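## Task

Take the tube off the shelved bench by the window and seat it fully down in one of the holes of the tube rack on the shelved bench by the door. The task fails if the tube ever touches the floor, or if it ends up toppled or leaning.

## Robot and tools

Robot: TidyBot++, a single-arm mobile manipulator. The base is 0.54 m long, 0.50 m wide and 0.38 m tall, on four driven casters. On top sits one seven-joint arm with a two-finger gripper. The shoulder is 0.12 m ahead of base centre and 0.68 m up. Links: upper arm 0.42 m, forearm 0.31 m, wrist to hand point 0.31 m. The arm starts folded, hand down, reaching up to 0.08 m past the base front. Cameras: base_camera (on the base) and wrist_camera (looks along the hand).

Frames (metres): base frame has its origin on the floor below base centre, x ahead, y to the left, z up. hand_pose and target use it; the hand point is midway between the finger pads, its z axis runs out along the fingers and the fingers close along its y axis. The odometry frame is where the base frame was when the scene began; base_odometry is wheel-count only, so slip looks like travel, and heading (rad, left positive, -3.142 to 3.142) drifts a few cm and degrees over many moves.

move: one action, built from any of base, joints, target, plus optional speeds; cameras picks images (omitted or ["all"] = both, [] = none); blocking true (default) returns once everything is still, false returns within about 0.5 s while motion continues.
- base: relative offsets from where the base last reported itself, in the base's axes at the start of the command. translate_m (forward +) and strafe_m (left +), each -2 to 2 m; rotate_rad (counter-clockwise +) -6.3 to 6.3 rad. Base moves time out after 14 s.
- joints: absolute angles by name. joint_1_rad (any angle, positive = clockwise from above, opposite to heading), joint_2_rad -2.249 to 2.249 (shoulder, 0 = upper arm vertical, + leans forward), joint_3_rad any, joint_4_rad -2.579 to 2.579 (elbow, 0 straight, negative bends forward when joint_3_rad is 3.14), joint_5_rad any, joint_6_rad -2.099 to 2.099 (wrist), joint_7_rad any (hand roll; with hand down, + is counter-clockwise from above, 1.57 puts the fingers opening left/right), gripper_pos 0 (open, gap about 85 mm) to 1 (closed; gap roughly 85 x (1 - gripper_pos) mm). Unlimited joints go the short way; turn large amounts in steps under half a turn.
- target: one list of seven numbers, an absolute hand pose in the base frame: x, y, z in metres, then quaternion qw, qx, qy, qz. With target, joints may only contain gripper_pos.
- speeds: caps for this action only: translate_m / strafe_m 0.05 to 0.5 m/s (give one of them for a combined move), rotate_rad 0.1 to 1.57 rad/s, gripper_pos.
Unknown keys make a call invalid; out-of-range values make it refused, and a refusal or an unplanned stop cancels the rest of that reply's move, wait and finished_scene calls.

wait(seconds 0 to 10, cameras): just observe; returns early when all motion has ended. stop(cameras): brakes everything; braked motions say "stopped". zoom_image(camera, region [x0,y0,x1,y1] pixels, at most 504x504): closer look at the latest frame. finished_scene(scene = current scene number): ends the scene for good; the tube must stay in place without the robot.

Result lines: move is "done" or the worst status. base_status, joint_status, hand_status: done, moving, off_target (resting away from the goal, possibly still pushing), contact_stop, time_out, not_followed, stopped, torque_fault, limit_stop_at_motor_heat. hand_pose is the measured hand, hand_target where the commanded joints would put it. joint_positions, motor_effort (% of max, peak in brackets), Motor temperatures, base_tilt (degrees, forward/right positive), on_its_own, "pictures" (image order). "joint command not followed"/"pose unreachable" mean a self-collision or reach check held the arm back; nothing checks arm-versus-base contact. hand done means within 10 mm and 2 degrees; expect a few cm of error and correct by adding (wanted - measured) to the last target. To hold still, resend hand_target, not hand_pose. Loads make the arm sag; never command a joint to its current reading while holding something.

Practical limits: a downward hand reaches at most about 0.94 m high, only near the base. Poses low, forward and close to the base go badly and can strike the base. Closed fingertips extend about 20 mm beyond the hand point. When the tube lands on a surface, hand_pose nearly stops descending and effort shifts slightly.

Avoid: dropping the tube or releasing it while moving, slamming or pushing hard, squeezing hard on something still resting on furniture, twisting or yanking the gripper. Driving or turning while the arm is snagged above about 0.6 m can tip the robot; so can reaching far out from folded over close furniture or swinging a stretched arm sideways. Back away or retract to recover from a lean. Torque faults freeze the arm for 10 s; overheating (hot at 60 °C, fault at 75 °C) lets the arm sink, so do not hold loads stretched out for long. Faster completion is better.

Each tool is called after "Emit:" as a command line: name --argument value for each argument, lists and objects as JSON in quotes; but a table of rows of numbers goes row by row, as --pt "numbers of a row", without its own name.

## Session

Emit:
move --joints '{"joint_6_rad":0.5}'

Emit:
move --base '{"rotate_rad":1.2}' --cameras '["wrist_camera"]'

Emit:
move --base '{"rotate_rad":1.2}' --cameras '["wrist_camera"]'

Emit:
move --base '{"rotate_rad":1.2}' --cameras '["wrist_camera"]'

Scene clock: 1.93 s.
Motor temperatures (°C): [40 41 44 43 48 46 53]
move: done
base_odometry: x=+0.000 y=+0.000 heading=+0.000
base_tilt: forward=+0.0 right=+0.3
base_status: not commanded
joint_positions: joint_1_rad=+0.050 joint_2_rad=-0.317 joint_3_rad=+3.183 joint_4_rad=-2.526 joint_5_rad=+0.035 joint_6_rad=+0.409 joint_7_rad=+1.551 gripper_pos=+0.000
joint_status: all done
motor_effort: joint_1_rad=+0(0) joint_2_rad=-6(6) joint_3_rad=+0(1) joint_4_rad=+16(16) joint_5_rad=+0(2) joint_6_rad=+10(11) joint_7_rad=+0(1)
hand_pose: x=+0.5426 y=-0.0341 z=+0.8233 quat_wxyz=(+0.021, +0.783, -0.030, +0.621) (m; base frame)
hand_target: x=+0.5476 y=-0.0340 z=+0.8506 quat_wxyz=(+0.022, +0.754, -0.029, +0.656) (m; base frame)
hand_status: not commanded
pictures: base_camera, wrist_camera
camera_calibration:
wrist_camera: T_world_to_cam=[[-0.162338, -0.984502, -0.0663535, 0.108005], [-0.275075, 0.109733, -0.95514, 0.987753], [0.947618, -0.136803, -0.288626, -0.14389], [0, 0, 0, 1]] pos_world=[0.425592, -0.0217428, 0.909078]

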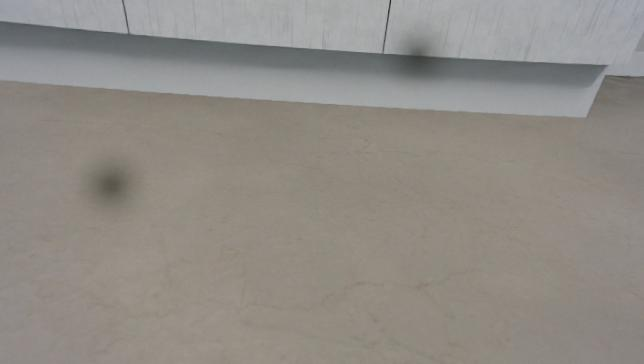

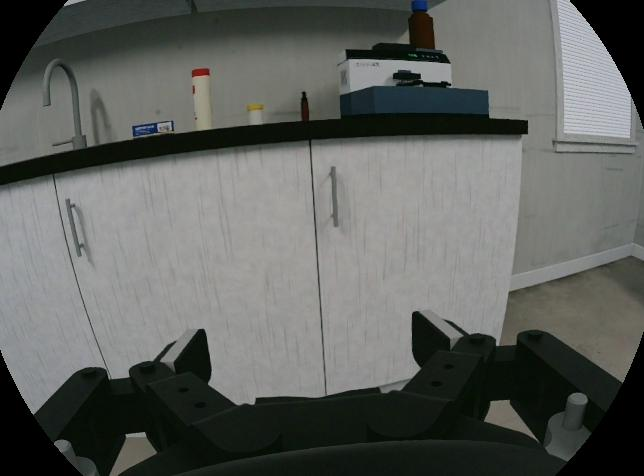

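Scene clock: 4.00 s.
Motor temperatures (°C): [40 41 44 43 48 47 53]
move: done
base_odometry: x=+0.000 y=+0.000 heading=+1.200
base_tilt: forward=+0.0 right=+0.2
base_status: done
joint_positions: joint_1_rad=+0.050 joint_2_rad=-0.317 joint_3_rad=+3.183 joint_4_rad=-2.526 joint_5_rad=+0.035 joint_6_rad=+0.409 joint_7_rad=+1.551 gripper_pos=+0.000
joint_status: not commanded
motor_effort: joint_1_rad=+0(1) joint_2_rad=-6(7) joint_3_rad=+0(2) joint_4_rad=+16(16) joint_5_rad=+1(2) joint_6_rad=+10(11) joint_7_rad=+0(1)
hand_pose: x=+0.5426 y=-0.0341 z=+0.8234 quat_wxyz=(+0.021, +0.783, -0.030, +0.621) (m; base frame)
hand_target: x=+0.5476 y=-0.0340 z=+0.8506 quat_wxyz=(+0.022, +0.754, -0.029, +0.656) (m; base frame)
hand_status: not commanded
pictures: wrist_camera
camera_calibration:
wrist_camera: T_world_to_cam=[[-0.162309, -0.984504, -0.066388, 0.108028], [-0.274728, 0.109707, -0.955243, 0.987761], [0.947724, -0.136805, -0.288277, -0.144227], [0, 0, 0, 1]] pos_world=[0.425587, -0.0217414, 0.909146]

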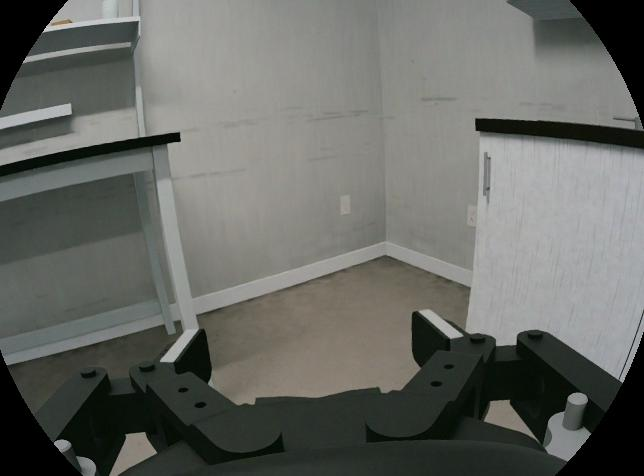

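Scene clock: 6.03 s.
Motor temperatures (°C): [40 41 44 43 48 47 53]
move: done
base_odometry: x=+0.000 y=+0.000 heading=+2.399
base_tilt: forward=+0.0 right=+0.3
base_status: done
joint_positions: joint_1_rad=+0.050 joint_2_rad=-0.317 joint_3_rad=+3.183 joint_4_rad=-2.526 joint_5_rad=+0.035 joint_6_rad=+0.409 joint_7_rad=+1.551 gripper_pos=+0.000
joint_status: not commanded
motor_effort: joint_1_rad=+0(1) joint_2_rad=-6(7) joint_3_rad=+0(2) joint_4_rad=+16(16) joint_5_rad=+0(2) joint_6_rad=+10(11) joint_7_rad=+0(1)
hand_pose: x=+0.5426 y=-0.0341 z=+0.8234 quat_wxyz=(+0.021, +0.783, -0.030, +0.621) (m; base frame)
hand_target: x=+0.5476 y=-0.0340 z=+0.8506 quat_wxyz=(+0.022, +0.754, -0.029, +0.656) (m; base frame)
hand_status: not commanded
pictures: wrist_camera
camera_calibration:
wrist_camera: T_world_to_cam=[[-0.162275, -0.984509, -0.0663937, 0.108029], [-0.274673, 0.109695, -0.95526, 0.987763], [0.947746, -0.136778, -0.288219, -0.144284], [0, 0, 0, 1]] pos_world=[0.425587, -0.0217322, 0.909157]

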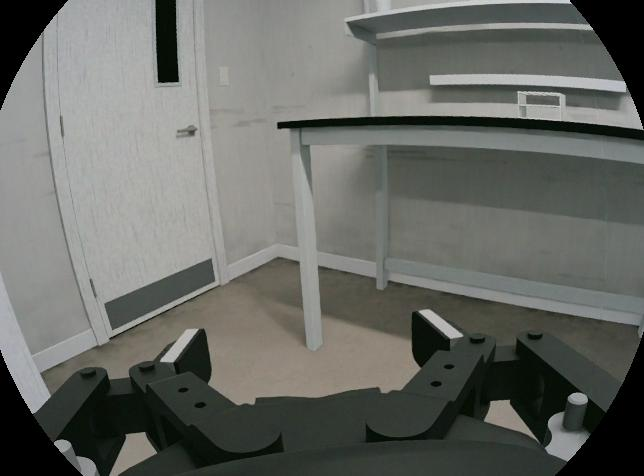

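Scene clock: 8.07 s.
Motor temperatures (°C): [40 41 44 43 48 47 53]
move: done
base_odometry: x=+0.000 y=+0.000 heading=-2.684
base_tilt: forward=+0.0 right=+0.3
base_status: done
joint_positions: joint_1_rad=+0.050 joint_2_rad=-0.317 joint_3_rad=+3.183 joint_4_rad=-2.526 joint_5_rad=+0.035 joint_6_rad=+0.409 joint_7_rad=+1.551 gripper_pos=+0.000
joint_status: not commanded
motor_effort: joint_1_rad=+0(1) joint_2_rad=-6(7) joint_3_rad=+1(2) joint_4_rad=+16(16) joint_5_rad=+1(2) joint_6_rad=+10(11) joint_7_rad=+0(1)
hand_pose: x=+0.5426 y=-0.0341 z=+0.8234 quat_wxyz=(+0.021, +0.783, -0.030, +0.621) (m; base frame)
hand_target: x=+0.5476 y=-0.0340 z=+0.8506 quat_wxyz=(+0.022, +0.754, -0.029, +0.656) (m; base frame)
hand_status: not commanded
pictures: wrist_camera
camera_calibration:
wrist_camera: T_world_to_cam=[[-0.162275, -0.984509, -0.0663937, 0.108029], [-0.274673, 0.109695, -0.95526, 0.987763], [0.947746, -0.136778, -0.288219, -0.144284], [0, 0, 0, 1]] pos_world=[0.425587, -0.0217322, 0.909157]

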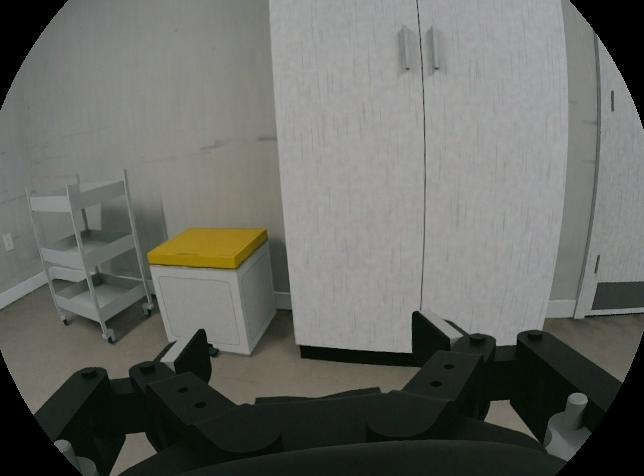

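Emit:
move --base '{"rotate_rad":1.48}' --cameras '["wrist_camera"]'

Emit:
move --base '{"rotate_rad":-3.1}' --cameras '["wrist_camera"]'

Scene clock: 10.67 s.
Motor temperatures (°C): [40 41 44 43 48 47 53]
move: done
base_odometry: x=+0.000 y=+0.000 heading=-1.205
base_tilt: forward=+0.0 right=+0.2
base_status: done
joint_positions: joint_1_rad=+0.050 joint_2_rad=-0.317 joint_3_rad=+3.183 joint_4_rad=-2.526 joint_5_rad=+0.035 joint_6_rad=+0.409 joint_7_rad=+1.551 gripper_pos=+0.000
joint_status: not commanded
motor_effort: joint_1_rad=+0(1) joint_2_rad=-6(7) joint_3_rad=+0(2) joint_4_rad=+16(16) joint_5_rad=+0(2) joint_6_rad=+10(11) joint_7_rad=+0(1)
hand_pose: x=+0.5426 y=-0.0341 z=+0.8234 quat_wxyz=(+0.021, +0.783, -0.030, +0.621) (m; base frame)
hand_target: x=+0.5476 y=-0.0340 z=+0.8506 quat_wxyz=(+0.022, +0.754, -0.029, +0.656) (m; base frame)
hand_status: not commanded
pictures: wrist_camera
camera_calibration:
wrist_camera: T_world_to_cam=[[-0.16227, -0.98451, -0.0663995, 0.108033], [-0.274615, 0.109691, -0.955277, 0.987764], [0.947763, -0.136778, -0.288161, -0.14434], [0, 0, 0, 1]] pos_world=[0.425586, -0.021732, 0.909169]

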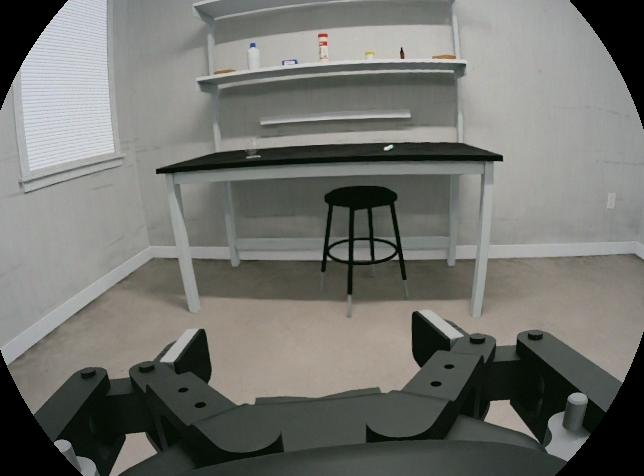

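Scene clock: 14.07 s.
Motor temperatures (°C): [40 41 44 43 48 47 53]
move: done
base_odometry: x=+0.000 y=+0.000 heading=+1.979
base_tilt: forward=+0.0 right=+0.2
base_status: done
joint_positions: joint_1_rad=+0.050 joint_2_rad=-0.317 joint_3_rad=+3.183 joint_4_rad=-2.526 joint_5_rad=+0.035 joint_6_rad=+0.409 joint_7_rad=+1.551 gripper_pos=+0.000
joint_status: not commanded
motor_effort: joint_1_rad=+0(1) joint_2_rad=-6(7) joint_3_rad=+0(2) joint_4_rad=+16(16) joint_5_rad=+1(2) joint_6_rad=+10(11) joint_7_rad=+0(1)
hand_pose: x=+0.5426 y=-0.0341 z=+0.8234 quat_wxyz=(+0.021, +0.783, -0.030, +0.621) (m; base frame)
hand_target: x=+0.5476 y=-0.0340 z=+0.8506 quat_wxyz=(+0.022, +0.754, -0.029, +0.656) (m; base frame)
hand_status: not commanded
pictures: wrist_camera
camera_calibration:
wrist_camera: T_world_to_cam=[[-0.162205, -0.984521, -0.0663928, 0.108022], [-0.274506, 0.109649, -0.955313, 0.987768], [0.947806, -0.136731, -0.288043, -0.144454], [0, 0, 0, 1]] pos_world=[0.425585, -0.0217102, 0.909191]

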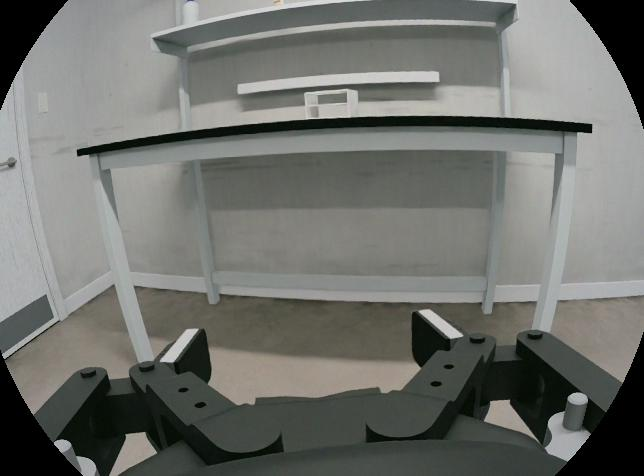

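Emit:
move --base '{"rotate_rad":2.769,"translate_m":-1.3,"strafe_m":0.4}' --joints '{"joint_1_rad":0,"joint_2_rad":-0.35,"joint_3_rad":3.14,"joint_4_rad":-1.55,"joint_5_rad":0,"joint_6_rad":-1.0,"joint_7_rad":1.57}' --cameras '["wrist_camera"]'

Scene clock: 21.50 s.
Motor temperatures (°C): [40 41 44 43 48 47 53]
move: done
base_odometry: x=+0.149 y=-1.352 heading=-1.535
base_tilt: forward=+0.0 right=+0.2
base_status: done
joint_positions: joint_1_rad=+0.015 joint_2_rad=-0.337 joint_3_rad=+3.156 joint_4_rad=-1.591 joint_5_rad=+0.032 joint_6_rad=-0.923 joint_7_rad=+1.551 gripper_pos=+0.000
joint_status: all done
motor_effort: joint_1_rad=+0(2) joint_2_rad=-7(11) joint_3_rad=+0(2) joint_4_rad=+17(20) joint_5_rad=+2(2) joint_6_rad=+9(12) joint_7_rad=+0(1)
hand_pose: x=+0.5343 y=-0.0199 z=+0.9996 quat_wxyz=(+0.016, +0.886, -0.020, +0.464) (m; base frame)
hand_target: x=+0.5194 y=+0.0021 z=+1.0078 quat_wxyz=(+0.000, +0.891, +0.000, +0.454) (m; base frame)
hand_status: not commanded
pictures: wrist_camera
camera_calibration:
wrist_camera: T_world_to_cam=[[-0.155665, -0.98769, -0.0154111, 0.0778536], [-0.608757, 0.108207, -0.785943, 1.16143], [0.777935, -0.112962, -0.618107, 0.337254], [0, 0, 0, 1]] pos_world=[0.456786, -0.0106821, 1.12248]

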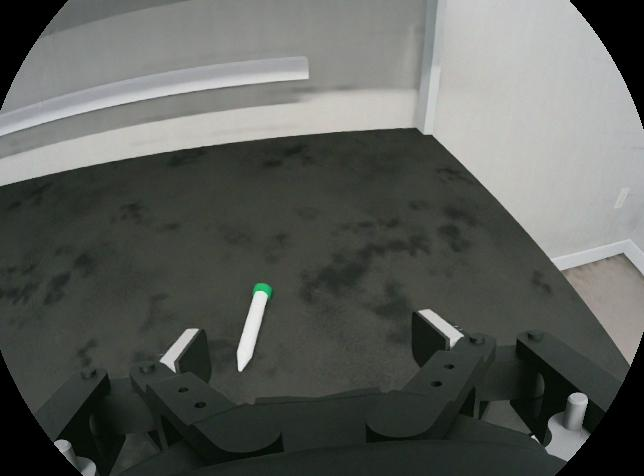

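Emit:
move --base '{"rotate_rad":-0.265,"translate_m":0.103,"strafe_m":0.2}'

Scene clock: 26.63 s.
Motor temperatures (°C): [40 41 44 43 48 47 53]
move: done
base_odometry: x=+0.353 y=-1.448 heading=-1.800
base_tilt: forward=+0.0 right=+0.2
base_status: done
joint_positions: joint_1_rad=+0.014 joint_2_rad=-0.337 joint_3_rad=+3.151 joint_4_rad=-1.590 joint_5_rad=+0.029 joint_6_rad=-0.923 joint_7_rad=+1.551 gripper_pos=+0.000
joint_status: not commanded
motor_effort: joint_1_rad=+0(1) joint_2_rad=-7(8) joint_3_rad=+1(3) joint_4_rad=+18(18) joint_5_rad=+0(2) joint_6_rad=+9(10) joint_7_rad=+0(1)
hand_pose: x=+0.5342 y=-0.0167 z=+0.9998 quat_wxyz=(+0.014, +0.886, -0.018, +0.464) (m; base frame)
hand_target: x=+0.5194 y=+0.0021 z=+1.0078 quat_wxyz=(+0.000, +0.891, +0.000, +0.454) (m; base frame)
hand_status: not commanded
pictures: base_camera, wrist_camera
camera_calibration:
wrist_camera: T_world_to_cam=[[-0.149929, -0.988559, -0.0165237, 0.0790117], [-0.609023, 0.105507, -0.786104, 1.16145], [0.778853, -0.107797, -0.617874, 0.337191], [0, 0, 0, 1]] pos_world=[0.456573, -0.00808493, 1.12267]

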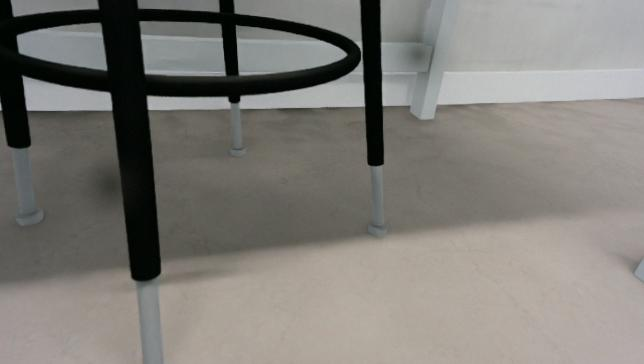

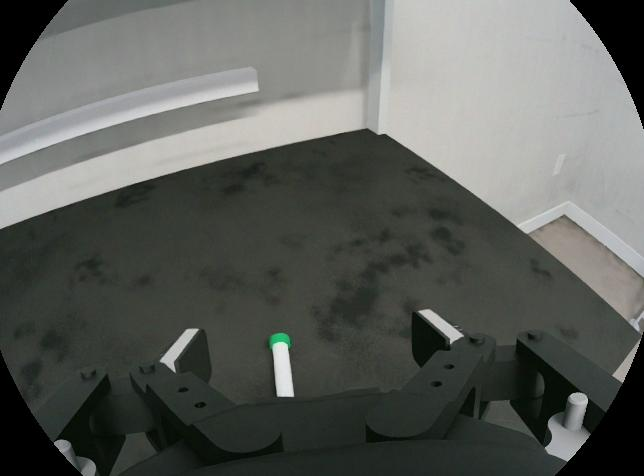

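Emit:
move --base '{"translate_m":0.142}' --speeds '{"translate_m":0.1}' --joints '{"joint_1_rad":-0.015,"joint_3_rad":3.135,"joint_5_rad":-0.03,"joint_7_rad":1.59,"joint_2_rad":0.15,"joint_4_rad":-1.0,"joint_6_rad":-2.0}'

Emit:
move --joints '{"joint_2_rad":0.47,"joint_4_rad":-0.665}' --cameras '["wrist_camera"]'

Scene clock: 30.80 s.
Motor temperatures (°C): [40 41 44 43 48 47 53]
move: done
base_odometry: x=+0.320 y=-1.586 heading=-1.800
base_tilt: forward=+0.0 right=+0.2
base_status: done
joint_positions: joint_1_rad=+0.007 joint_2_rad=+0.112 joint_3_rad=+3.151 joint_4_rad=-1.040 joint_5_rad=+0.008 joint_6_rad=-1.925 joint_7_rad=+1.555 gripper_pos=+0.000
joint_status: all done
motor_effort: joint_1_rad=+0(1) joint_2_rad=-17(19) joint_3_rad=+0(1) joint_4_rad=+13(19) joint_5_rad=+0(2) joint_6_rad=+2(10) joint_7_rad=+0(1)
hand_pose: x=+0.4735 y=-0.0066 z=+0.9171 quat_wxyz=(+0.004, +0.999, -0.018, +0.032) (m; base frame)
hand_target: x=+0.4658 y=+0.0171 z=+0.9151 quat_wxyz=(-0.014, +1.000, +0.027, -0.004) (m; base frame)
hand_status: not commanded
pictures: base_camera, wrist_camera
camera_calibration:
wrist_camera: T_world_to_cam=[[-0.121275, -0.989766, 0.0752027, -0.019241], [-0.992619, 0.120986, -0.00841187, 0.526914], [-0.000772674, -0.0756677, -0.997133, 1.05163], [0, 0, 0, 1]] pos_world=[0.521504, -0.00321909, 1.05449]

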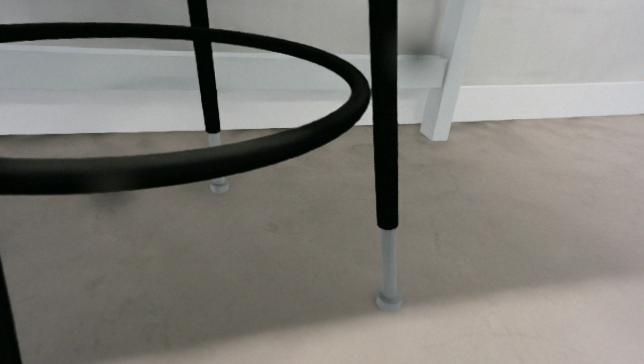

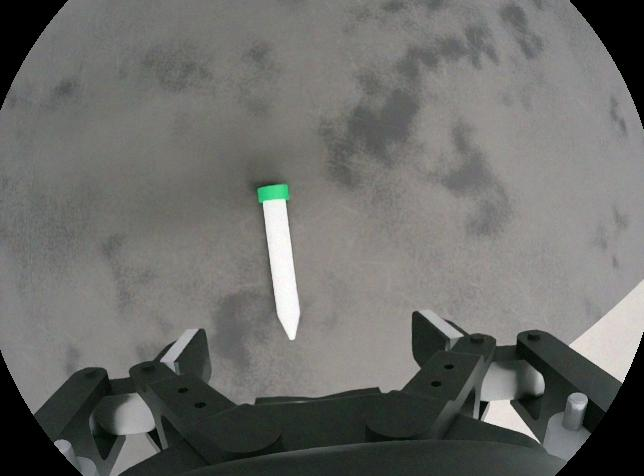

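Scene clock: 32.27 s.
Motor temperatures (°C): [40 41 44 43 48 47 53]
move: done
base_odometry: x=+0.320 y=-1.586 heading=-1.800
base_tilt: forward=+0.1 right=+0.2
base_status: not commanded
joint_positions: joint_1_rad=+0.007 joint_2_rad=+0.426 joint_3_rad=+3.151 joint_4_rad=-0.706 joint_5_rad=+0.007 joint_6_rad=-1.930 joint_7_rad=+1.555 gripper_pos=+0.000
joint_status: all done
motor_effort: joint_1_rad=+0(0) joint_2_rad=-27(29) joint_3_rad=+0(1) joint_4_rad=+14(15) joint_5_rad=+0(1) joint_6_rad=+2(3) joint_7_rad=+0(0)
hand_pose: x=+0.6022 y=-0.0077 z=+0.8882 quat_wxyz=(+0.005, +0.999, -0.017, +0.040) (m; base frame)
hand_target: x=+0.5962 y=+0.0192 z=+0.8786 quat_wxyz=(-0.015, +1.000, +0.026, +0.003) (m; base frame)
hand_status: not commanded
pictures: wrist_camera
camera_calibration:
wrist_camera: T_world_to_cam=[[-0.121301, -0.989692, 0.0761239, -0.00330417], [-0.992519, 0.119862, -0.0232135, 0.667628], [0.0138498, -0.0783702, -0.996828, 1.01376], [0, 0, 0, 1]] pos_world=[0.648192, -0.00384465, 1.0263]

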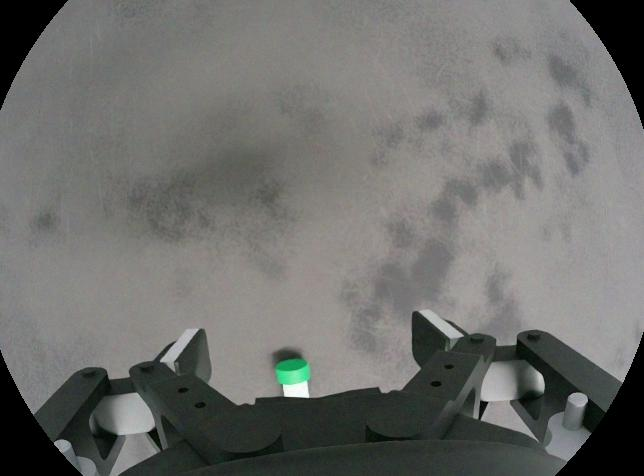

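Emit:
move --base '{"strafe_m":0.011}' --joints '{"joint_2_rad":0.56,"joint_4_rad":-0.94,"joint_6_rad":-2.096}' --cameras '["wrist_camera"]'

Scene clock: 35.43 s.
Motor temperatures (°C): [40 41 44 43 48 47 53]
move: done
base_odometry: x=+0.331 y=-1.589 heading=-1.801
base_tilt: forward=+0.1 right=+0.2
base_status: done
joint_positions: joint_1_rad=-0.003 joint_2_rad=+0.513 joint_3_rad=+3.151 joint_4_rad=-0.910 joint_5_rad=+0.004 joint_6_rad=-2.014 joint_7_rad=+1.555 gripper_pos=+0.000
joint_status: all done
motor_effort: joint_1_rad=+0(3) joint_2_rad=-28(32) joint_3_rad=+0(1) joint_4_rad=+13(15) joint_5_rad=+1(2) joint_6_rad=-1(3) joint_7_rad=+0(1)
hand_pose: x=+0.5460 y=-0.0013 z=+0.7970 quat_wxyz=(+0.005, +0.989, -0.011, -0.147) (m; base frame)
hand_target: x=+0.5191 y=+0.0173 z=+0.7810 quat_wxyz=(-0.016, +0.974, +0.024, -0.225) (m; base frame)
hand_status: not commanded
pictures: wrist_camera
camera_calibration:
wrist_camera: T_world_to_cam=[[-0.0766031, -0.991337, 0.10669, -0.0455943], [-0.933391, 0.108925, 0.34193, 0.285674], [-0.350589, -0.0733909, -0.933649, 1.07273], [0, 0, 0, 1]] pos_world=[0.639242, 0.00241247, 0.908739]

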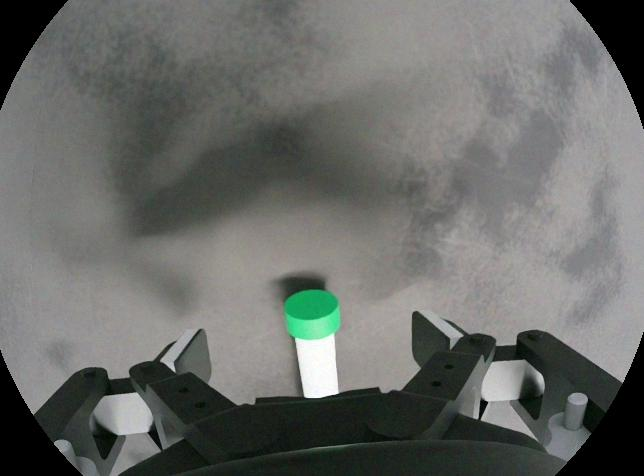

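Emit:
move --joints '{"joint_4_rad":-0.995,"joint_2_rad":0.565}' --cameras '["wrist_camera"]'

Scene clock: 36.57 s.
Motor temperatures (°C): [40 41 44 43 48 47 53]
move: done
base_odometry: x=+0.331 y=-1.589 heading=-1.800
base_tilt: forward=+0.0 right=+0.2
base_status: not commanded
joint_positions: joint_1_rad=-0.003 joint_2_rad=+0.514 joint_3_rad=+3.151 joint_4_rad=-0.965 joint_5_rad=+0.004 joint_6_rad=-2.016 joint_7_rad=+1.555 gripper_pos=+0.000
joint_status: all done
motor_effort: joint_1_rad=+0(0) joint_2_rad=-28(30) joint_3_rad=-1(1) joint_4_rad=+13(14) joint_5_rad=+0(2) joint_6_rad=-1(2) joint_7_rad=+0(1)
hand_pose: x=+0.5312 y=-0.0013 z=+0.7850 quat_wxyz=(+0.005, +0.984, -0.011, -0.176) (m; base frame)
hand_target: x=+0.5051 y=+0.0171 z=+0.7698 quat_wxyz=(-0.016, +0.967, +0.024, -0.254) (m; base frame)
hand_status: not commanded
pictures: wrist_camera
camera_calibration:
wrist_camera: T_world_to_cam=[[-0.0704825, -0.991347, 0.110742, -0.051858], [-0.911675, 0.109074, 0.396171, 0.221881], [-0.404821, -0.0730377, -0.911474, 1.06779], [0, 0, 0, 1]] pos_world=[0.630891, 0.00237801, 0.891099]

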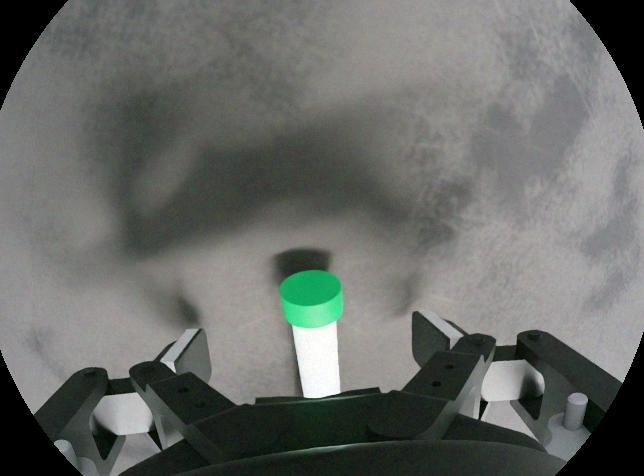

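Emit:
move --joints '{"gripper_pos":0.86}' --cameras '["wrist_camera"]'

Scene clock: 38.53 s.
Motor temperatures (°C): [40 41 44 43 48 47 53]
move: done
base_odometry: x=+0.331 y=-1.589 heading=-1.800
base_tilt: forward=+0.0 right=+0.2
base_status: not commanded
joint_positions: joint_1_rad=-0.006 joint_2_rad=+0.511 joint_3_rad=+3.148 joint_4_rad=-0.965 joint_5_rad=-0.012 joint_6_rad=-2.034 joint_7_rad=+1.556 gripper_pos=+0.843
joint_status: all done
motor_effort: joint_1_rad=+1(2) joint_2_rad=-21(28) joint_3_rad=+1(1) joint_4_rad=+8(13) joint_5_rad=+1(4) joint_6_rad=+0(2) joint_7_rad=+0(1)
hand_pose: x=+0.5258 y=+0.0048 z=+0.7882 quat_wxyz=(-0.003, +0.983, -0.006, -0.183) (m; base frame)
hand_target: x=+0.5051 y=+0.0171 z=+0.7698 quat_wxyz=(-0.016, +0.967, +0.024, -0.254) (m; base frame)
hand_status: not commanded
pictures: wrist_camera
camera_calibration:
wrist_camera: T_world_to_cam=[[-0.0619534, -0.993591, 0.0945452, -0.0382717], [-0.906405, 0.0956671, 0.411434, 0.200248], [-0.417842, -0.0602065, -0.906523, 1.07178], [0, 0, 0, 1]] pos_world=[0.626969, 0.0073444, 0.892821]

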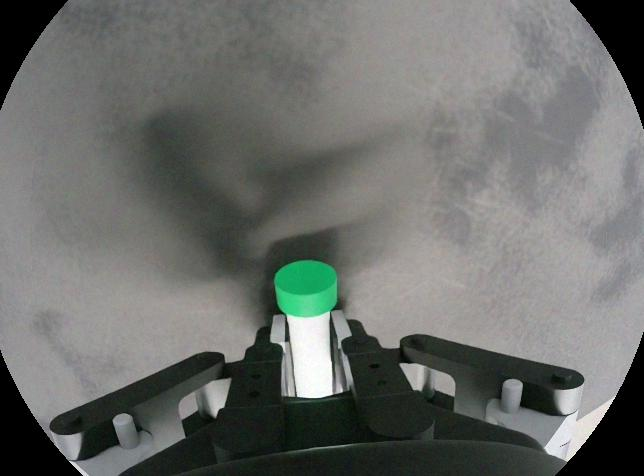

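Emit:
move --joints '{"gripper_pos":0.9}' --cameras '[]'

Emit:
move --joints '{"joint_2_rad":0.45,"joint_4_rad":-0.93,"joint_6_rad":-2.05}' --cameras '["wrist_camera"]'

Emit:
move --joints '{"gripper_pos":1.0}' --cameras '[]'

Scene clock: 39.43 s.
Motor temperatures (°C): [40 41 44 43 48 47 53]
move: off_target
base_odometry: x=+0.331 y=-1.589 heading=-1.800
base_tilt: forward=+0.0 right=+0.2
base_status: not commanded
joint_positions: joint_1_rad=-0.006 joint_2_rad=+0.511 joint_3_rad=+3.148 joint_4_rad=-0.965 joint_5_rad=-0.012 joint_6_rad=-2.035 joint_7_rad=+1.556 gripper_pos=+0.854
joint_status: gripper_pos off_target (ended at +0.854, target +0.900)
motor_effort: joint_1_rad=+0(1) joint_2_rad=-20(20) joint_3_rad=+0(1) joint_4_rad=+7(8) joint_5_rad=+1(2) joint_6_rad=+0(1) joint_7_rad=-1(1)
hand_pose: x=+0.5256 y=+0.0048 z=+0.7882 quat_wxyz=(-0.003, +0.983, -0.006, -0.183) (m; base frame)
hand_target: x=+0.5051 y=+0.0171 z=+0.7698 quat_wxyz=(-0.016, +0.967, +0.024, -0.254) (m; base frame)
hand_status: not commanded
pictures: none
No camera images: "cameras" was empty.

Scene clock: 40.53 s.
Motor temperatures (°C): [40 41 44 43 48 47 53]
move: done
base_odometry: x=+0.331 y=-1.589 heading=-1.800
base_tilt: forward=+0.0 right=+0.2
base_status: not commanded
joint_positions: joint_1_rad=-0.006 joint_2_rad=+0.477 joint_3_rad=+3.148 joint_4_rad=-0.964 joint_5_rad=-0.012 joint_6_rad=-2.035 joint_7_rad=+1.556 gripper_pos=+0.854
joint_status: all done
motor_effort: joint_1_rad=+0(1) joint_2_rad=-27(30) joint_3_rad=+0(1) joint_4_rad=+13(14) joint_5_rad=+0(2) joint_6_rad=-1(2) joint_7_rad=+0(1)
hand_pose: x=+0.5220 y=+0.0048 z=+0.8024 quat_wxyz=(-0.003, +0.986, -0.006, -0.166) (m; base frame)
hand_target: x=+0.5218 y=+0.0177 z=+0.8221 quat_wxyz=(-0.015, +0.989, +0.025, -0.144) (m; base frame)
hand_status: not commanded
pictures: wrist_camera
camera_calibration:
wrist_camera: T_world_to_cam=[[-0.0652181, -0.993609, 0.0921264, -0.0362285], [-0.920265, 0.0955853, 0.379441, 0.223859], [-0.385822, -0.0600343, -0.920618, 1.07768], [0, 0, 0, 1]] pos_world=[0.619438, 0.00730291, 0.910524]

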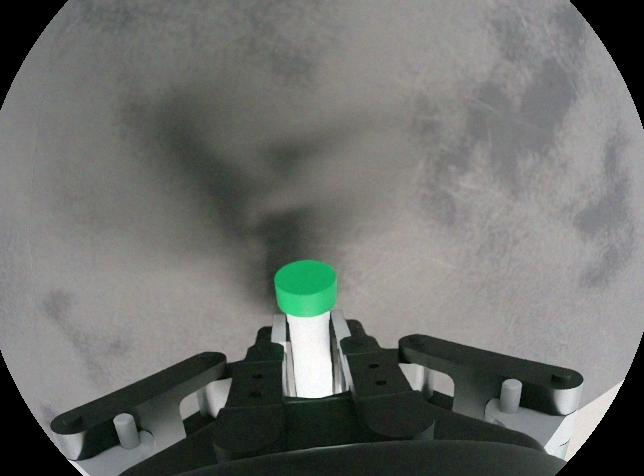

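Scene clock: 41.07 s.
Motor temperatures (°C): [40 41 44 43 48 47 53]
move: off_target
base_odometry: x=+0.331 y=-1.589 heading=-1.800
base_tilt: forward=+0.0 right=+0.2
base_status: not commanded
joint_positions: joint_1_rad=-0.006 joint_2_rad=+0.477 joint_3_rad=+3.148 joint_4_rad=-0.964 joint_5_rad=-0.012 joint_6_rad=-2.035 joint_7_rad=+1.556 gripper_pos=+0.854
joint_status: gripper_pos off_target (ended at +0.854, target +1.000)
motor_effort: joint_1_rad=+0(0) joint_2_rad=-27(28) joint_3_rad=-1(1) joint_4_rad=+13(13) joint_5_rad=+1(2) joint_6_rad=-2(3) joint_7_rad=+0(0)
hand_pose: x=+0.5220 y=+0.0048 z=+0.8024 quat_wxyz=(-0.003, +0.986, -0.006, -0.166) (m; base frame)
hand_target: x=+0.5218 y=+0.0177 z=+0.8221 quat_wxyz=(-0.015, +0.989, +0.025, -0.144) (m; base frame)
hand_status: not commanded
pictures: none
No camera images: "cameras" was empty.

Emit:
move --base '{"translate_m":-0.6}' --joints '{"joint_2_rad":0.17,"joint_4_rad":-1.03,"joint_6_rad":-1.85}' --cameras '["wrist_camera"]'

Emit:
move --base '{"translate_m":-1.69,"strafe_m":-1.09,"rotate_rad":-2.663}' --joints '{"joint_2_rad":-0.36,"joint_4_rad":-1.38,"joint_6_rad":-0.86}'

Scene clock: 44.90 s.
Motor temperatures (°C): [40 41 44 43 48 47 53]
move: done
base_odometry: x=+0.468 y=-1.004 heading=-1.801
base_tilt: forward=+0.0 right=+0.3
base_status: done
joint_positions: joint_1_rad=-0.006 joint_2_rad=+0.182 joint_3_rad=+3.148 joint_4_rad=-0.995 joint_5_rad=-0.012 joint_6_rad=-1.924 joint_7_rad=+1.556 gripper_pos=+0.855
joint_status: all done
motor_effort: joint_1_rad=+0(1) joint_2_rad=-19(32) joint_3_rad=+0(1) joint_4_rad=+14(14) joint_5_rad=+1(2) joint_6_rad=+2(3) joint_7_rad=+0(1)
hand_pose: x=+0.4981 y=+0.0047 z=+0.9051 quat_wxyz=(-0.005, +1.000, -0.006, +0.020) (m; base frame)
hand_target: x=+0.5112 y=+0.0185 z=+0.9006 quat_wxyz=(-0.015, +0.999, +0.025, +0.046) (m; base frame)
hand_status: not commanded
pictures: wrist_camera
camera_calibration:
wrist_camera: T_world_to_cam=[[-0.0947842, -0.993693, 0.0599183, -0.00344414], [-0.995215, 0.0960212, 0.0181065, 0.52733], [-0.0237457, -0.0579154, -0.998039, 1.05272], [0, 0, 0, 1]] pos_world=[0.549478, 0.00691142, 1.04131]

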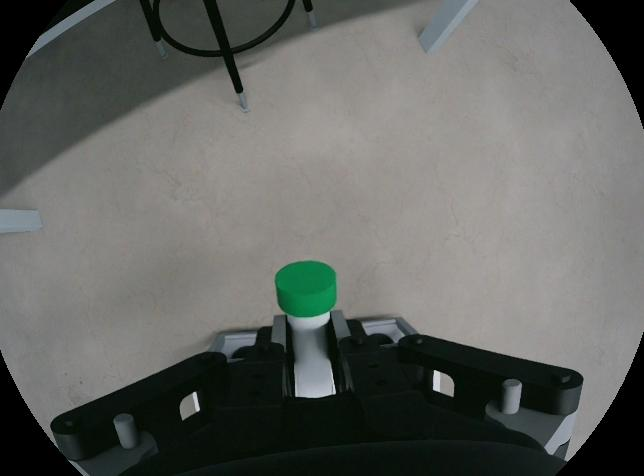

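Scene clock: 50.80 s.
Motor temperatures (°C): [40 41 44 43 48 47 53]
move: done
base_odometry: x=-0.209 y=+0.890 heading=+1.819
base_tilt: forward=+0.0 right=+0.2
base_status: done
joint_positions: joint_1_rad=-0.013 joint_2_rad=-0.353 joint_3_rad=+3.145 joint_4_rad=-1.345 joint_5_rad=-0.012 joint_6_rad=-0.950 joint_7_rad=+1.556 gripper_pos=+0.855
joint_status: all done
motor_effort: joint_1_rad=+0(3) joint_2_rad=-5(23) joint_3_rad=+1(2) joint_4_rad=+17(17) joint_5_rad=+1(3) joint_6_rad=+10(11) joint_7_rad=+0(1)
hand_pose: x=+0.5267 y=+0.0080 z=+1.1357 quat_wxyz=(-0.014, +0.825, -0.002, +0.564) (m; base frame)
hand_target: x=+0.5348 y=+0.0183 z=+1.1454 quat_wxyz=(-0.015, +0.807, +0.016, +0.590) (m; base frame)
hand_status: not commanded
pictures: base_camera, wrist_camera
camera_calibration:
wrist_camera: T_world_to_cam=[[-0.0864226, -0.993544, -0.073491, 0.135811], [-0.415155, 0.102972, -0.903904, 1.29281], [0.905636, -0.0476076, -0.421374, 0.139245], [0, 0, 0, 1]] pos_world=[0.422349, 0.00843956, 1.23723]

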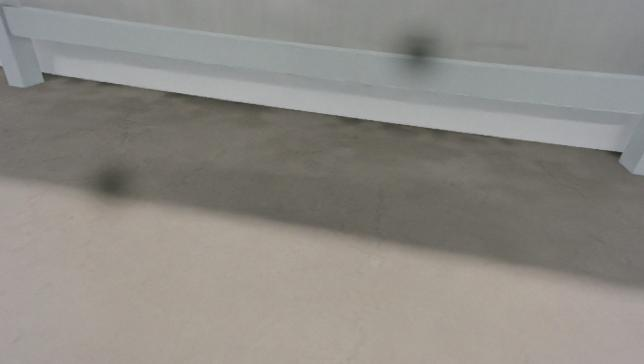

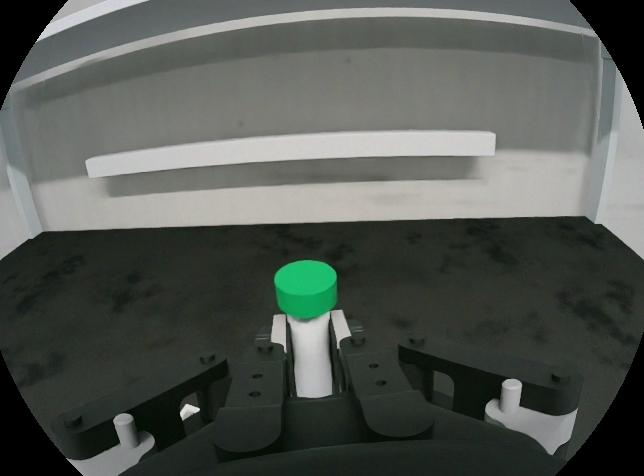

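Emit:
move --base '{"translate_m":-0.38,"strafe_m":0.15,"rotate_rad":-0.157}' --cameras '["wrist_camera"]'

Scene clock: 54.10 s.
Motor temperatures (°C): [40 41 44 43 48 47 53]
move: done
base_odometry: x=-0.261 y=+0.484 heading=+1.661
base_tilt: forward=+0.0 right=+0.2
base_status: done
joint_positions: joint_1_rad=-0.013 joint_2_rad=-0.363 joint_3_rad=+3.145 joint_4_rad=-1.346 joint_5_rad=-0.012 joint_6_rad=-0.950 joint_7_rad=+1.556 gripper_pos=+0.855
joint_status: not commanded
motor_effort: joint_1_rad=+0(1) joint_2_rad=-5(11) joint_3_rad=+0(2) joint_4_rad=+17(18) joint_5_rad=+0(2) joint_6_rad=+10(11) joint_7_rad=+0(1)
hand_pose: x=+0.5222 y=+0.0080 z=+1.1394 quat_wxyz=(-0.014, +0.823, -0.002, +0.568) (m; base frame)
hand_target: x=+0.5348 y=+0.0183 z=+1.1454 quat_wxyz=(-0.015, +0.807, +0.016, +0.590) (m; base frame)
hand_status: not commanded
pictures: wrist_camera
camera_calibration:
wrist_camera: T_world_to_cam=[[-0.0855578, -0.993545, -0.0744823, 0.136391], [-0.406259, 0.103048, -0.907929, 1.29428], [0.909744, -0.0474213, -0.412454, 0.13263], [0, 0, 0, 1]] pos_world=[0.416822, 0.00842716, 1.23997]

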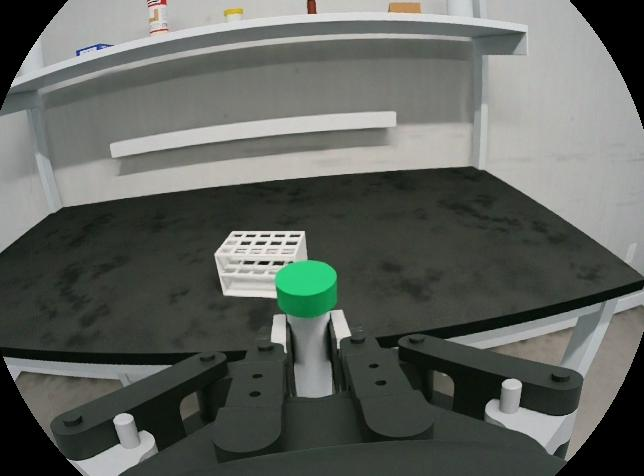

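Emit:
zoom_image --camera "wrist_camera" --region '[200, 215, 320, 305]'

Scaled by 4.200.

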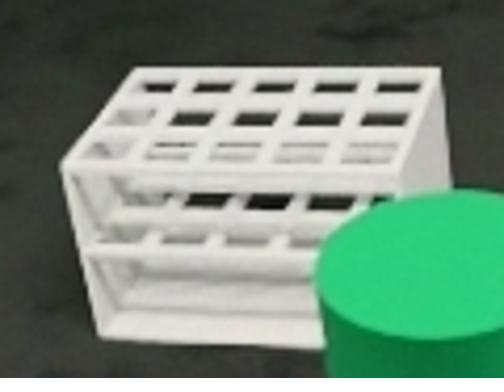

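Emit:
move --base '{"translate_m":0.322,"strafe_m":0.214,"rotate_rad":-0.24}' --cameras '["wrist_camera"]'

Emit:
zoom_image --camera "wrist_camera" --region '[210, 190, 400, 340]'

Scene clock: 59.23 s.
Motor temperatures (°C): [40 41 44 43 48 47 53]
move: done
base_odometry: x=-0.503 y=+0.786 heading=+1.421
base_tilt: forward=+0.0 right=+0.2
base_status: done
joint_positions: joint_1_rad=-0.013 joint_2_rad=-0.362 joint_3_rad=+3.143 joint_4_rad=-1.346 joint_5_rad=-0.012 joint_6_rad=-0.949 joint_7_rad=+1.556 gripper_pos=+0.855
joint_status: not commanded
motor_effort: joint_1_rad=+0(1) joint_2_rad=-5(9) joint_3_rad=+1(2) joint_4_rad=+16(18) joint_5_rad=+1(2) joint_6_rad=+10(11) joint_7_rad=+0(1)
hand_pose: x=+0.5227 y=+0.0088 z=+1.1388 quat_wxyz=(-0.014, +0.823, -0.002, +0.568) (m; base frame)
hand_target: x=+0.5348 y=+0.0183 z=+1.1454 quat_wxyz=(-0.015, +0.807, +0.016, +0.590) (m; base frame)
hand_status: not commanded
pictures: wrist_camera
camera_calibration:
wrist_camera: T_world_to_cam=[[-0.0842576, -0.993697, -0.0739445, 0.135907], [-0.407641, 0.102089, -0.907418, 1.29395], [0.909247, -0.046314, -0.413673, 0.133504], [0, 0, 0, 1]] pos_world=[0.417529, 0.00913608, 1.23943]

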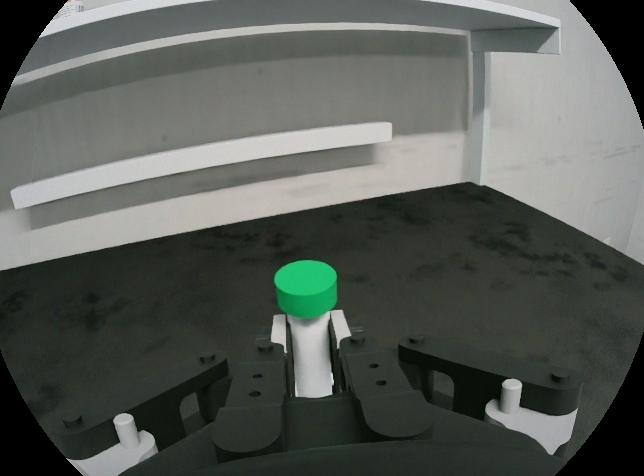

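Scaled by 2.653.

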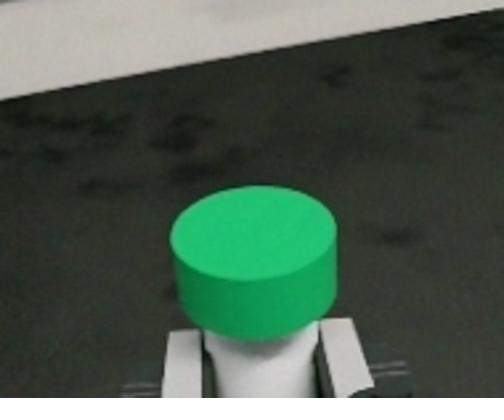

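Emit:
move --base '{"translate_m":-0.06}' --joints '{"joint_6_rad":-1.5}' --cameras '["wrist_camera"]'

Emit:
zoom_image --camera "wrist_camera" --region '[210, 150, 410, 300]'

Scene clock: 64.53 s.
Motor temperatures (°C): [40 41 44 43 48 47 53]
move: done
base_odometry: x=-0.512 y=+0.726 heading=+1.421
base_tilt: forward=+0.0 right=+0.3
base_status: done
joint_positions: joint_1_rad=-0.013 joint_2_rad=-0.365 joint_3_rad=+3.143 joint_4_rad=-1.350 joint_5_rad=-0.012 joint_6_rad=-1.438 joint_7_rad=+1.556 gripper_pos=+0.855
joint_status: all done
motor_effort: joint_1_rad=+0(0) joint_2_rad=-4(10) joint_3_rad=+0(1) joint_4_rad=+15(18) joint_5_rad=+1(1) joint_6_rad=+8(11) joint_7_rad=+0(1)
hand_pose: x=+0.4356 y=+0.0086 z=+1.0145 quat_wxyz=(-0.011, +0.936, +0.000, +0.351) (m; base frame)
hand_target: x=+0.4195 y=+0.0177 z=+0.9871 quat_wxyz=(-0.014, +0.952, +0.023, +0.306) (m; base frame)
hand_status: not commanded
pictures: wrist_camera
camera_calibration:
wrist_camera: T_world_to_cam=[[-0.101933, -0.994622, -0.0183625, 0.0704355], [-0.786928, 0.0919121, -0.610161, 1.00938], [0.608567, -0.0477454, -0.792065, 0.676175], [0, 0, 0, 1]] pos_world=[0.38999, 0.00956679, 1.15275]

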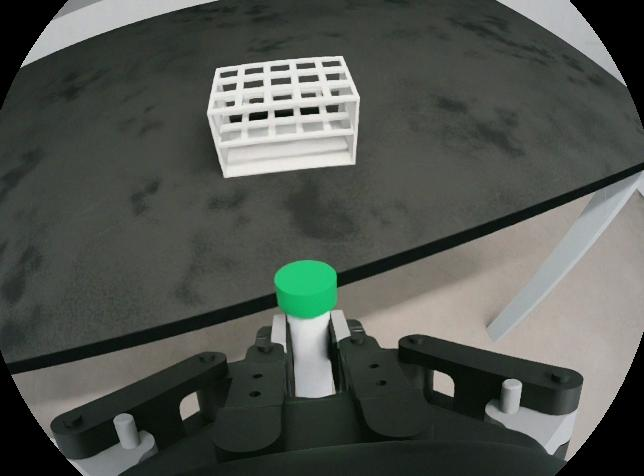

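Scaled by 2.520.

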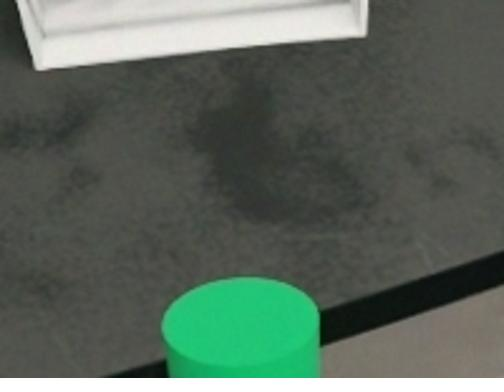

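Emit:
zoom_image --camera "wrist_camera" --region '[200, 50, 370, 180]'

Scaled by 2.965.

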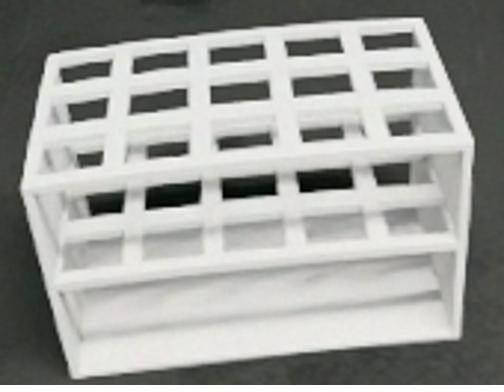

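Emit:
move --joints '{"joint_2_rad":-0.36,"joint_4_rad":-1.40,"joint_6_rad":-0.82}' --cameras '[]'

Emit:
move --base '{"translate_m":0.1435,"strafe_m":0.0044}' --speeds '{"translate_m":0.1}' --joints '{"joint_2_rad":-0.4,"joint_4_rad":-1.48,"joint_6_rad":-0.76}' --cameras '["wrist_camera"]'

Scene clock: 67.97 s.
Motor temperatures (°C): [40 41 44 43 48 47 53]
move: done
base_odometry: x=-0.512 y=+0.726 heading=+1.421
base_tilt: forward=+0.0 right=+0.3
base_status: not commanded
joint_positions: joint_1_rad=-0.013 joint_2_rad=-0.365 joint_3_rad=+3.143 joint_4_rad=-1.365 joint_5_rad=-0.012 joint_6_rad=-0.902 joint_7_rad=+1.556 gripper_pos=+0.855
joint_status: all done
motor_effort: joint_1_rad=+0(0) joint_2_rad=-5(6) joint_3_rad=+1(1) joint_4_rad=+16(18) joint_5_rad=+0(1) joint_6_rad=+10(11) joint_7_rad=+0(0)
hand_pose: x=+0.5276 y=+0.0088 z=+1.1437 quat_wxyz=(-0.014, +0.814, -0.002, +0.581) (m; base frame)
hand_target: x=+0.5398 y=+0.0182 z=+1.1460 quat_wxyz=(-0.015, +0.801, +0.015, +0.598) (m; base frame)
hand_status: not commanded
pictures: none
No camera images: "cameras" was empty.

Scene clock: 70.10 s.
Motor temperatures (°C): [40 41 44 43 48 47 53]
move: done
base_odometry: x=-0.495 y=+0.869 heading=+1.422
base_tilt: forward=+0.0 right=+0.2
base_status: done
joint_positions: joint_1_rad=-0.013 joint_2_rad=-0.385 joint_3_rad=+3.143 joint_4_rad=-1.446 joint_5_rad=-0.012 joint_6_rad=-0.852 joint_7_rad=+1.556 gripper_pos=+0.855
joint_status: all done
motor_effort: joint_1_rad=+0(1) joint_2_rad=-5(9) joint_3_rad=+0(1) joint_4_rad=+17(19) joint_5_rad=+1(1) joint_6_rad=+10(11) joint_7_rad=+0(1)
hand_pose: x=+0.5288 y=+0.0087 z=+1.1205 quat_wxyz=(-0.014, +0.817, -0.002, +0.576) (m; base frame)
hand_target: x=+0.5321 y=+0.0176 z=+1.1348 quat_wxyz=(-0.014, +0.795, +0.014, +0.606) (m; base frame)
hand_status: not commanded
pictures: wrist_camera
camera_calibration:
wrist_camera: T_world_to_cam=[[-0.0837337, -0.993544, -0.0765438, 0.137545], [-0.388987, 0.103309, -0.915432, 1.27898], [0.91743, -0.046878, -0.395126, 0.0953355], [0, 0, 0, 1]] pos_world=[0.421561, 0.0089963, 1.21902]

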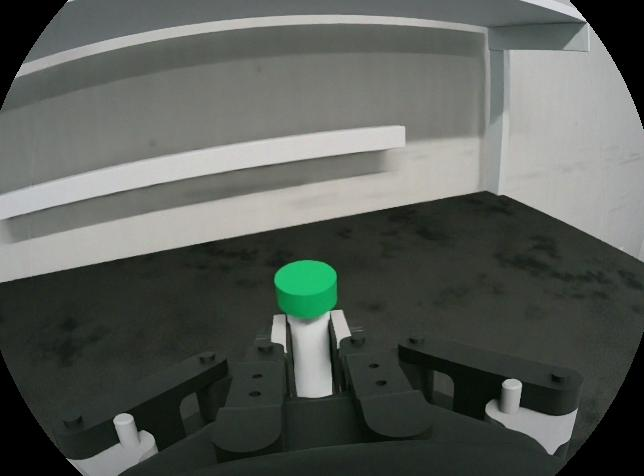

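Emit:
move --joints '{"joint_2_rad":-0.43,"joint_4_rad":-1.595,"joint_6_rad":-0.70}' --cameras '["wrist_camera"]'

Scene clock: 71.87 s.
Motor temperatures (°C): [40 41 44 43 48 47 53]
move: done
base_odometry: x=-0.495 y=+0.869 heading=+1.422
base_tilt: forward=+0.0 right=+0.3
base_status: not commanded
joint_positions: joint_1_rad=-0.013 joint_2_rad=-0.405 joint_3_rad=+3.143 joint_4_rad=-1.560 joint_5_rad=-0.012 joint_6_rad=-0.794 joint_7_rad=+1.556 gripper_pos=+0.855
joint_status: all done
motor_effort: joint_1_rad=+0(0) joint_2_rad=-5(6) joint_3_rad=+1(1) joint_4_rad=+18(19) joint_5_rad=+0(2) joint_6_rad=+10(12) joint_7_rad=+0(1)
hand_pose: x=+0.5300 y=+0.0086 z=+1.0806 quat_wxyz=(-0.014, +0.827, -0.003, +0.561) (m; base frame)
hand_target: x=+0.5300 y=+0.0171 z=+1.0981 quat_wxyz=(-0.014, +0.803, +0.014, +0.596) (m; base frame)
hand_status: not commanded
pictures: wrist_camera
camera_calibration:
wrist_camera: T_world_to_cam=[[-0.0870022, -0.993499, -0.073413, 0.132821], [-0.421483, 0.103481, -0.900913, 1.2444], [0.902653, -0.0474391, -0.427746, 0.121542], [0, 0, 0, 1]] pos_world=[0.426338, 0.00895094, 1.18284]

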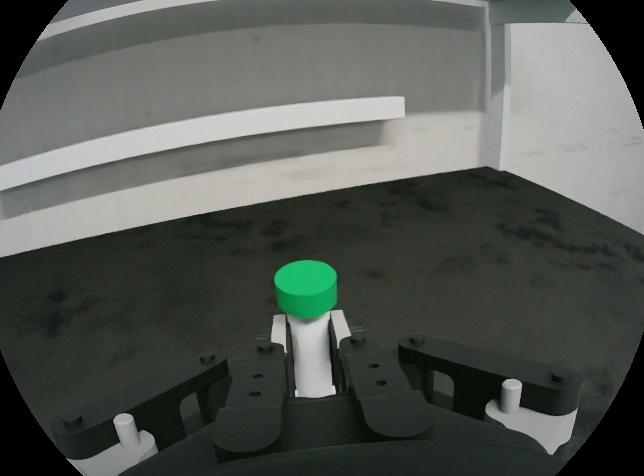

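Emit:
move --base '{"translate_m":-0.0075}' --cameras '[]'

Emit:
move --joints '{"joint_2_rad":-0.44,"joint_4_rad":-1.655,"joint_6_rad":-0.65}' --cameras '[]'

Emit:
move --joints '{"joint_2_rad":-0.45,"joint_4_rad":-1.70,"joint_6_rad":-0.605}' --cameras '["wrist_camera"]'

Emit:
zoom_image --camera "wrist_camera" --region '[200, 230, 420, 410]'

Scene clock: 73.23 s.
Motor temperatures (°C): [40 41 44 43 48 47 53]
move: done
base_odometry: x=-0.496 y=+0.861 heading=+1.422
base_tilt: forward=+0.0 right=+0.3
base_status: done
joint_positions: joint_1_rad=-0.013 joint_2_rad=-0.416 joint_3_rad=+3.143 joint_4_rad=-1.560 joint_5_rad=-0.012 joint_6_rad=-0.792 joint_7_rad=+1.556 gripper_pos=+0.855
joint_status: not commanded
motor_effort: joint_1_rad=+0(0) joint_2_rad=-5(8) joint_3_rad=+1(1) joint_4_rad=+18(18) joint_5_rad=-1(1) joint_6_rad=+10(11) joint_7_rad=+0(0)
hand_pose: x=+0.5257 y=+0.0085 z=+1.0856 quat_wxyz=(-0.014, +0.824, -0.003, +0.567) (m; base frame)
hand_target: x=+0.5300 y=+0.0171 z=+1.0981 quat_wxyz=(-0.014, +0.803, +0.014, +0.596) (m; base frame)
hand_status: not commanded
pictures: none
No camera images: "cameras" was empty.

Scene clock: 74.00 s.
Motor temperatures (°C): [40 41 44 43 48 47 53]
move: done
base_odometry: x=-0.496 y=+0.861 heading=+1.422
base_tilt: forward=+0.0 right=+0.3
base_status: not commanded
joint_positions: joint_1_rad=-0.013 joint_2_rad=-0.419 joint_3_rad=+3.143 joint_4_rad=-1.620 joint_5_rad=-0.012 joint_6_rad=-0.743 joint_7_rad=+1.556 gripper_pos=+0.855
joint_status: all done
motor_effort: joint_1_rad=+0(0) joint_2_rad=-5(6) joint_3_rad=+0(1) joint_4_rad=+18(19) joint_5_rad=+0(2) joint_6_rad=+10(11) joint_7_rad=+0(1)
hand_pose: x=+0.5307 y=+0.0084 z=+1.0667 quat_wxyz=(-0.014, +0.826, -0.003, +0.564) (m; base frame)
hand_target: x=+0.5320 y=+0.0168 z=+1.0818 quat_wxyz=(-0.014, +0.803, +0.013, +0.596) (m; base frame)
hand_status: not commanded
pictures: none
No camera images: "cameras" was empty.

Scene clock: 74.70 s.
Motor temperatures (°C): [40 41 44 43 48 47 53]
move: done
base_odometry: x=-0.496 y=+0.861 heading=+1.422
base_tilt: forward=+0.0 right=+0.3
base_status: not commanded
joint_positions: joint_1_rad=-0.013 joint_2_rad=-0.427 joint_3_rad=+3.143 joint_4_rad=-1.664 joint_5_rad=-0.012 joint_6_rad=-0.696 joint_7_rad=+1.556 gripper_pos=+0.855
joint_status: all done
motor_effort: joint_1_rad=+0(0) joint_2_rad=-5(6) joint_3_rad=+0(1) joint_4_rad=+18(19) joint_5_rad=+0(1) joint_6_rad=+10(11) joint_7_rad=+0(1)
hand_pose: x=+0.5328 y=+0.0083 z=+1.0575 quat_wxyz=(-0.014, +0.823, -0.003, +0.568) (m; base frame)
hand_target: x=+0.5328 y=+0.0164 z=+1.0726 quat_wxyz=(-0.014, +0.800, +0.012, +0.600) (m; base frame)
hand_status: not commanded
pictures: wrist_camera
camera_calibration:
wrist_camera: T_world_to_cam=[[-0.086913, -0.993354, -0.0754566, 0.133258], [-0.40694, 0.104536, -0.907454, 1.22399], [0.909311, -0.0481632, -0.413321, 0.0903013], [0, 0, 0, 1]] pos_world=[0.427562, 0.00876943, 1.1581]

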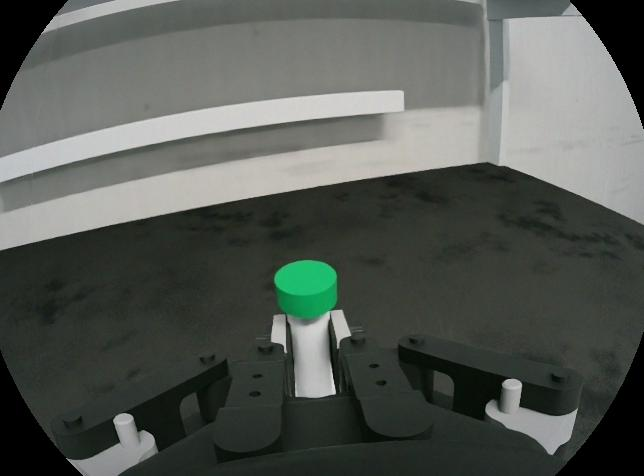

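Scaled by 2.291.

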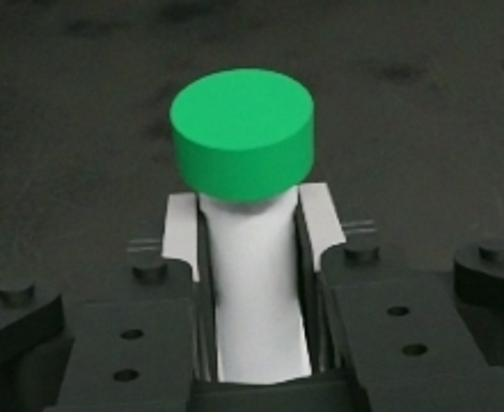

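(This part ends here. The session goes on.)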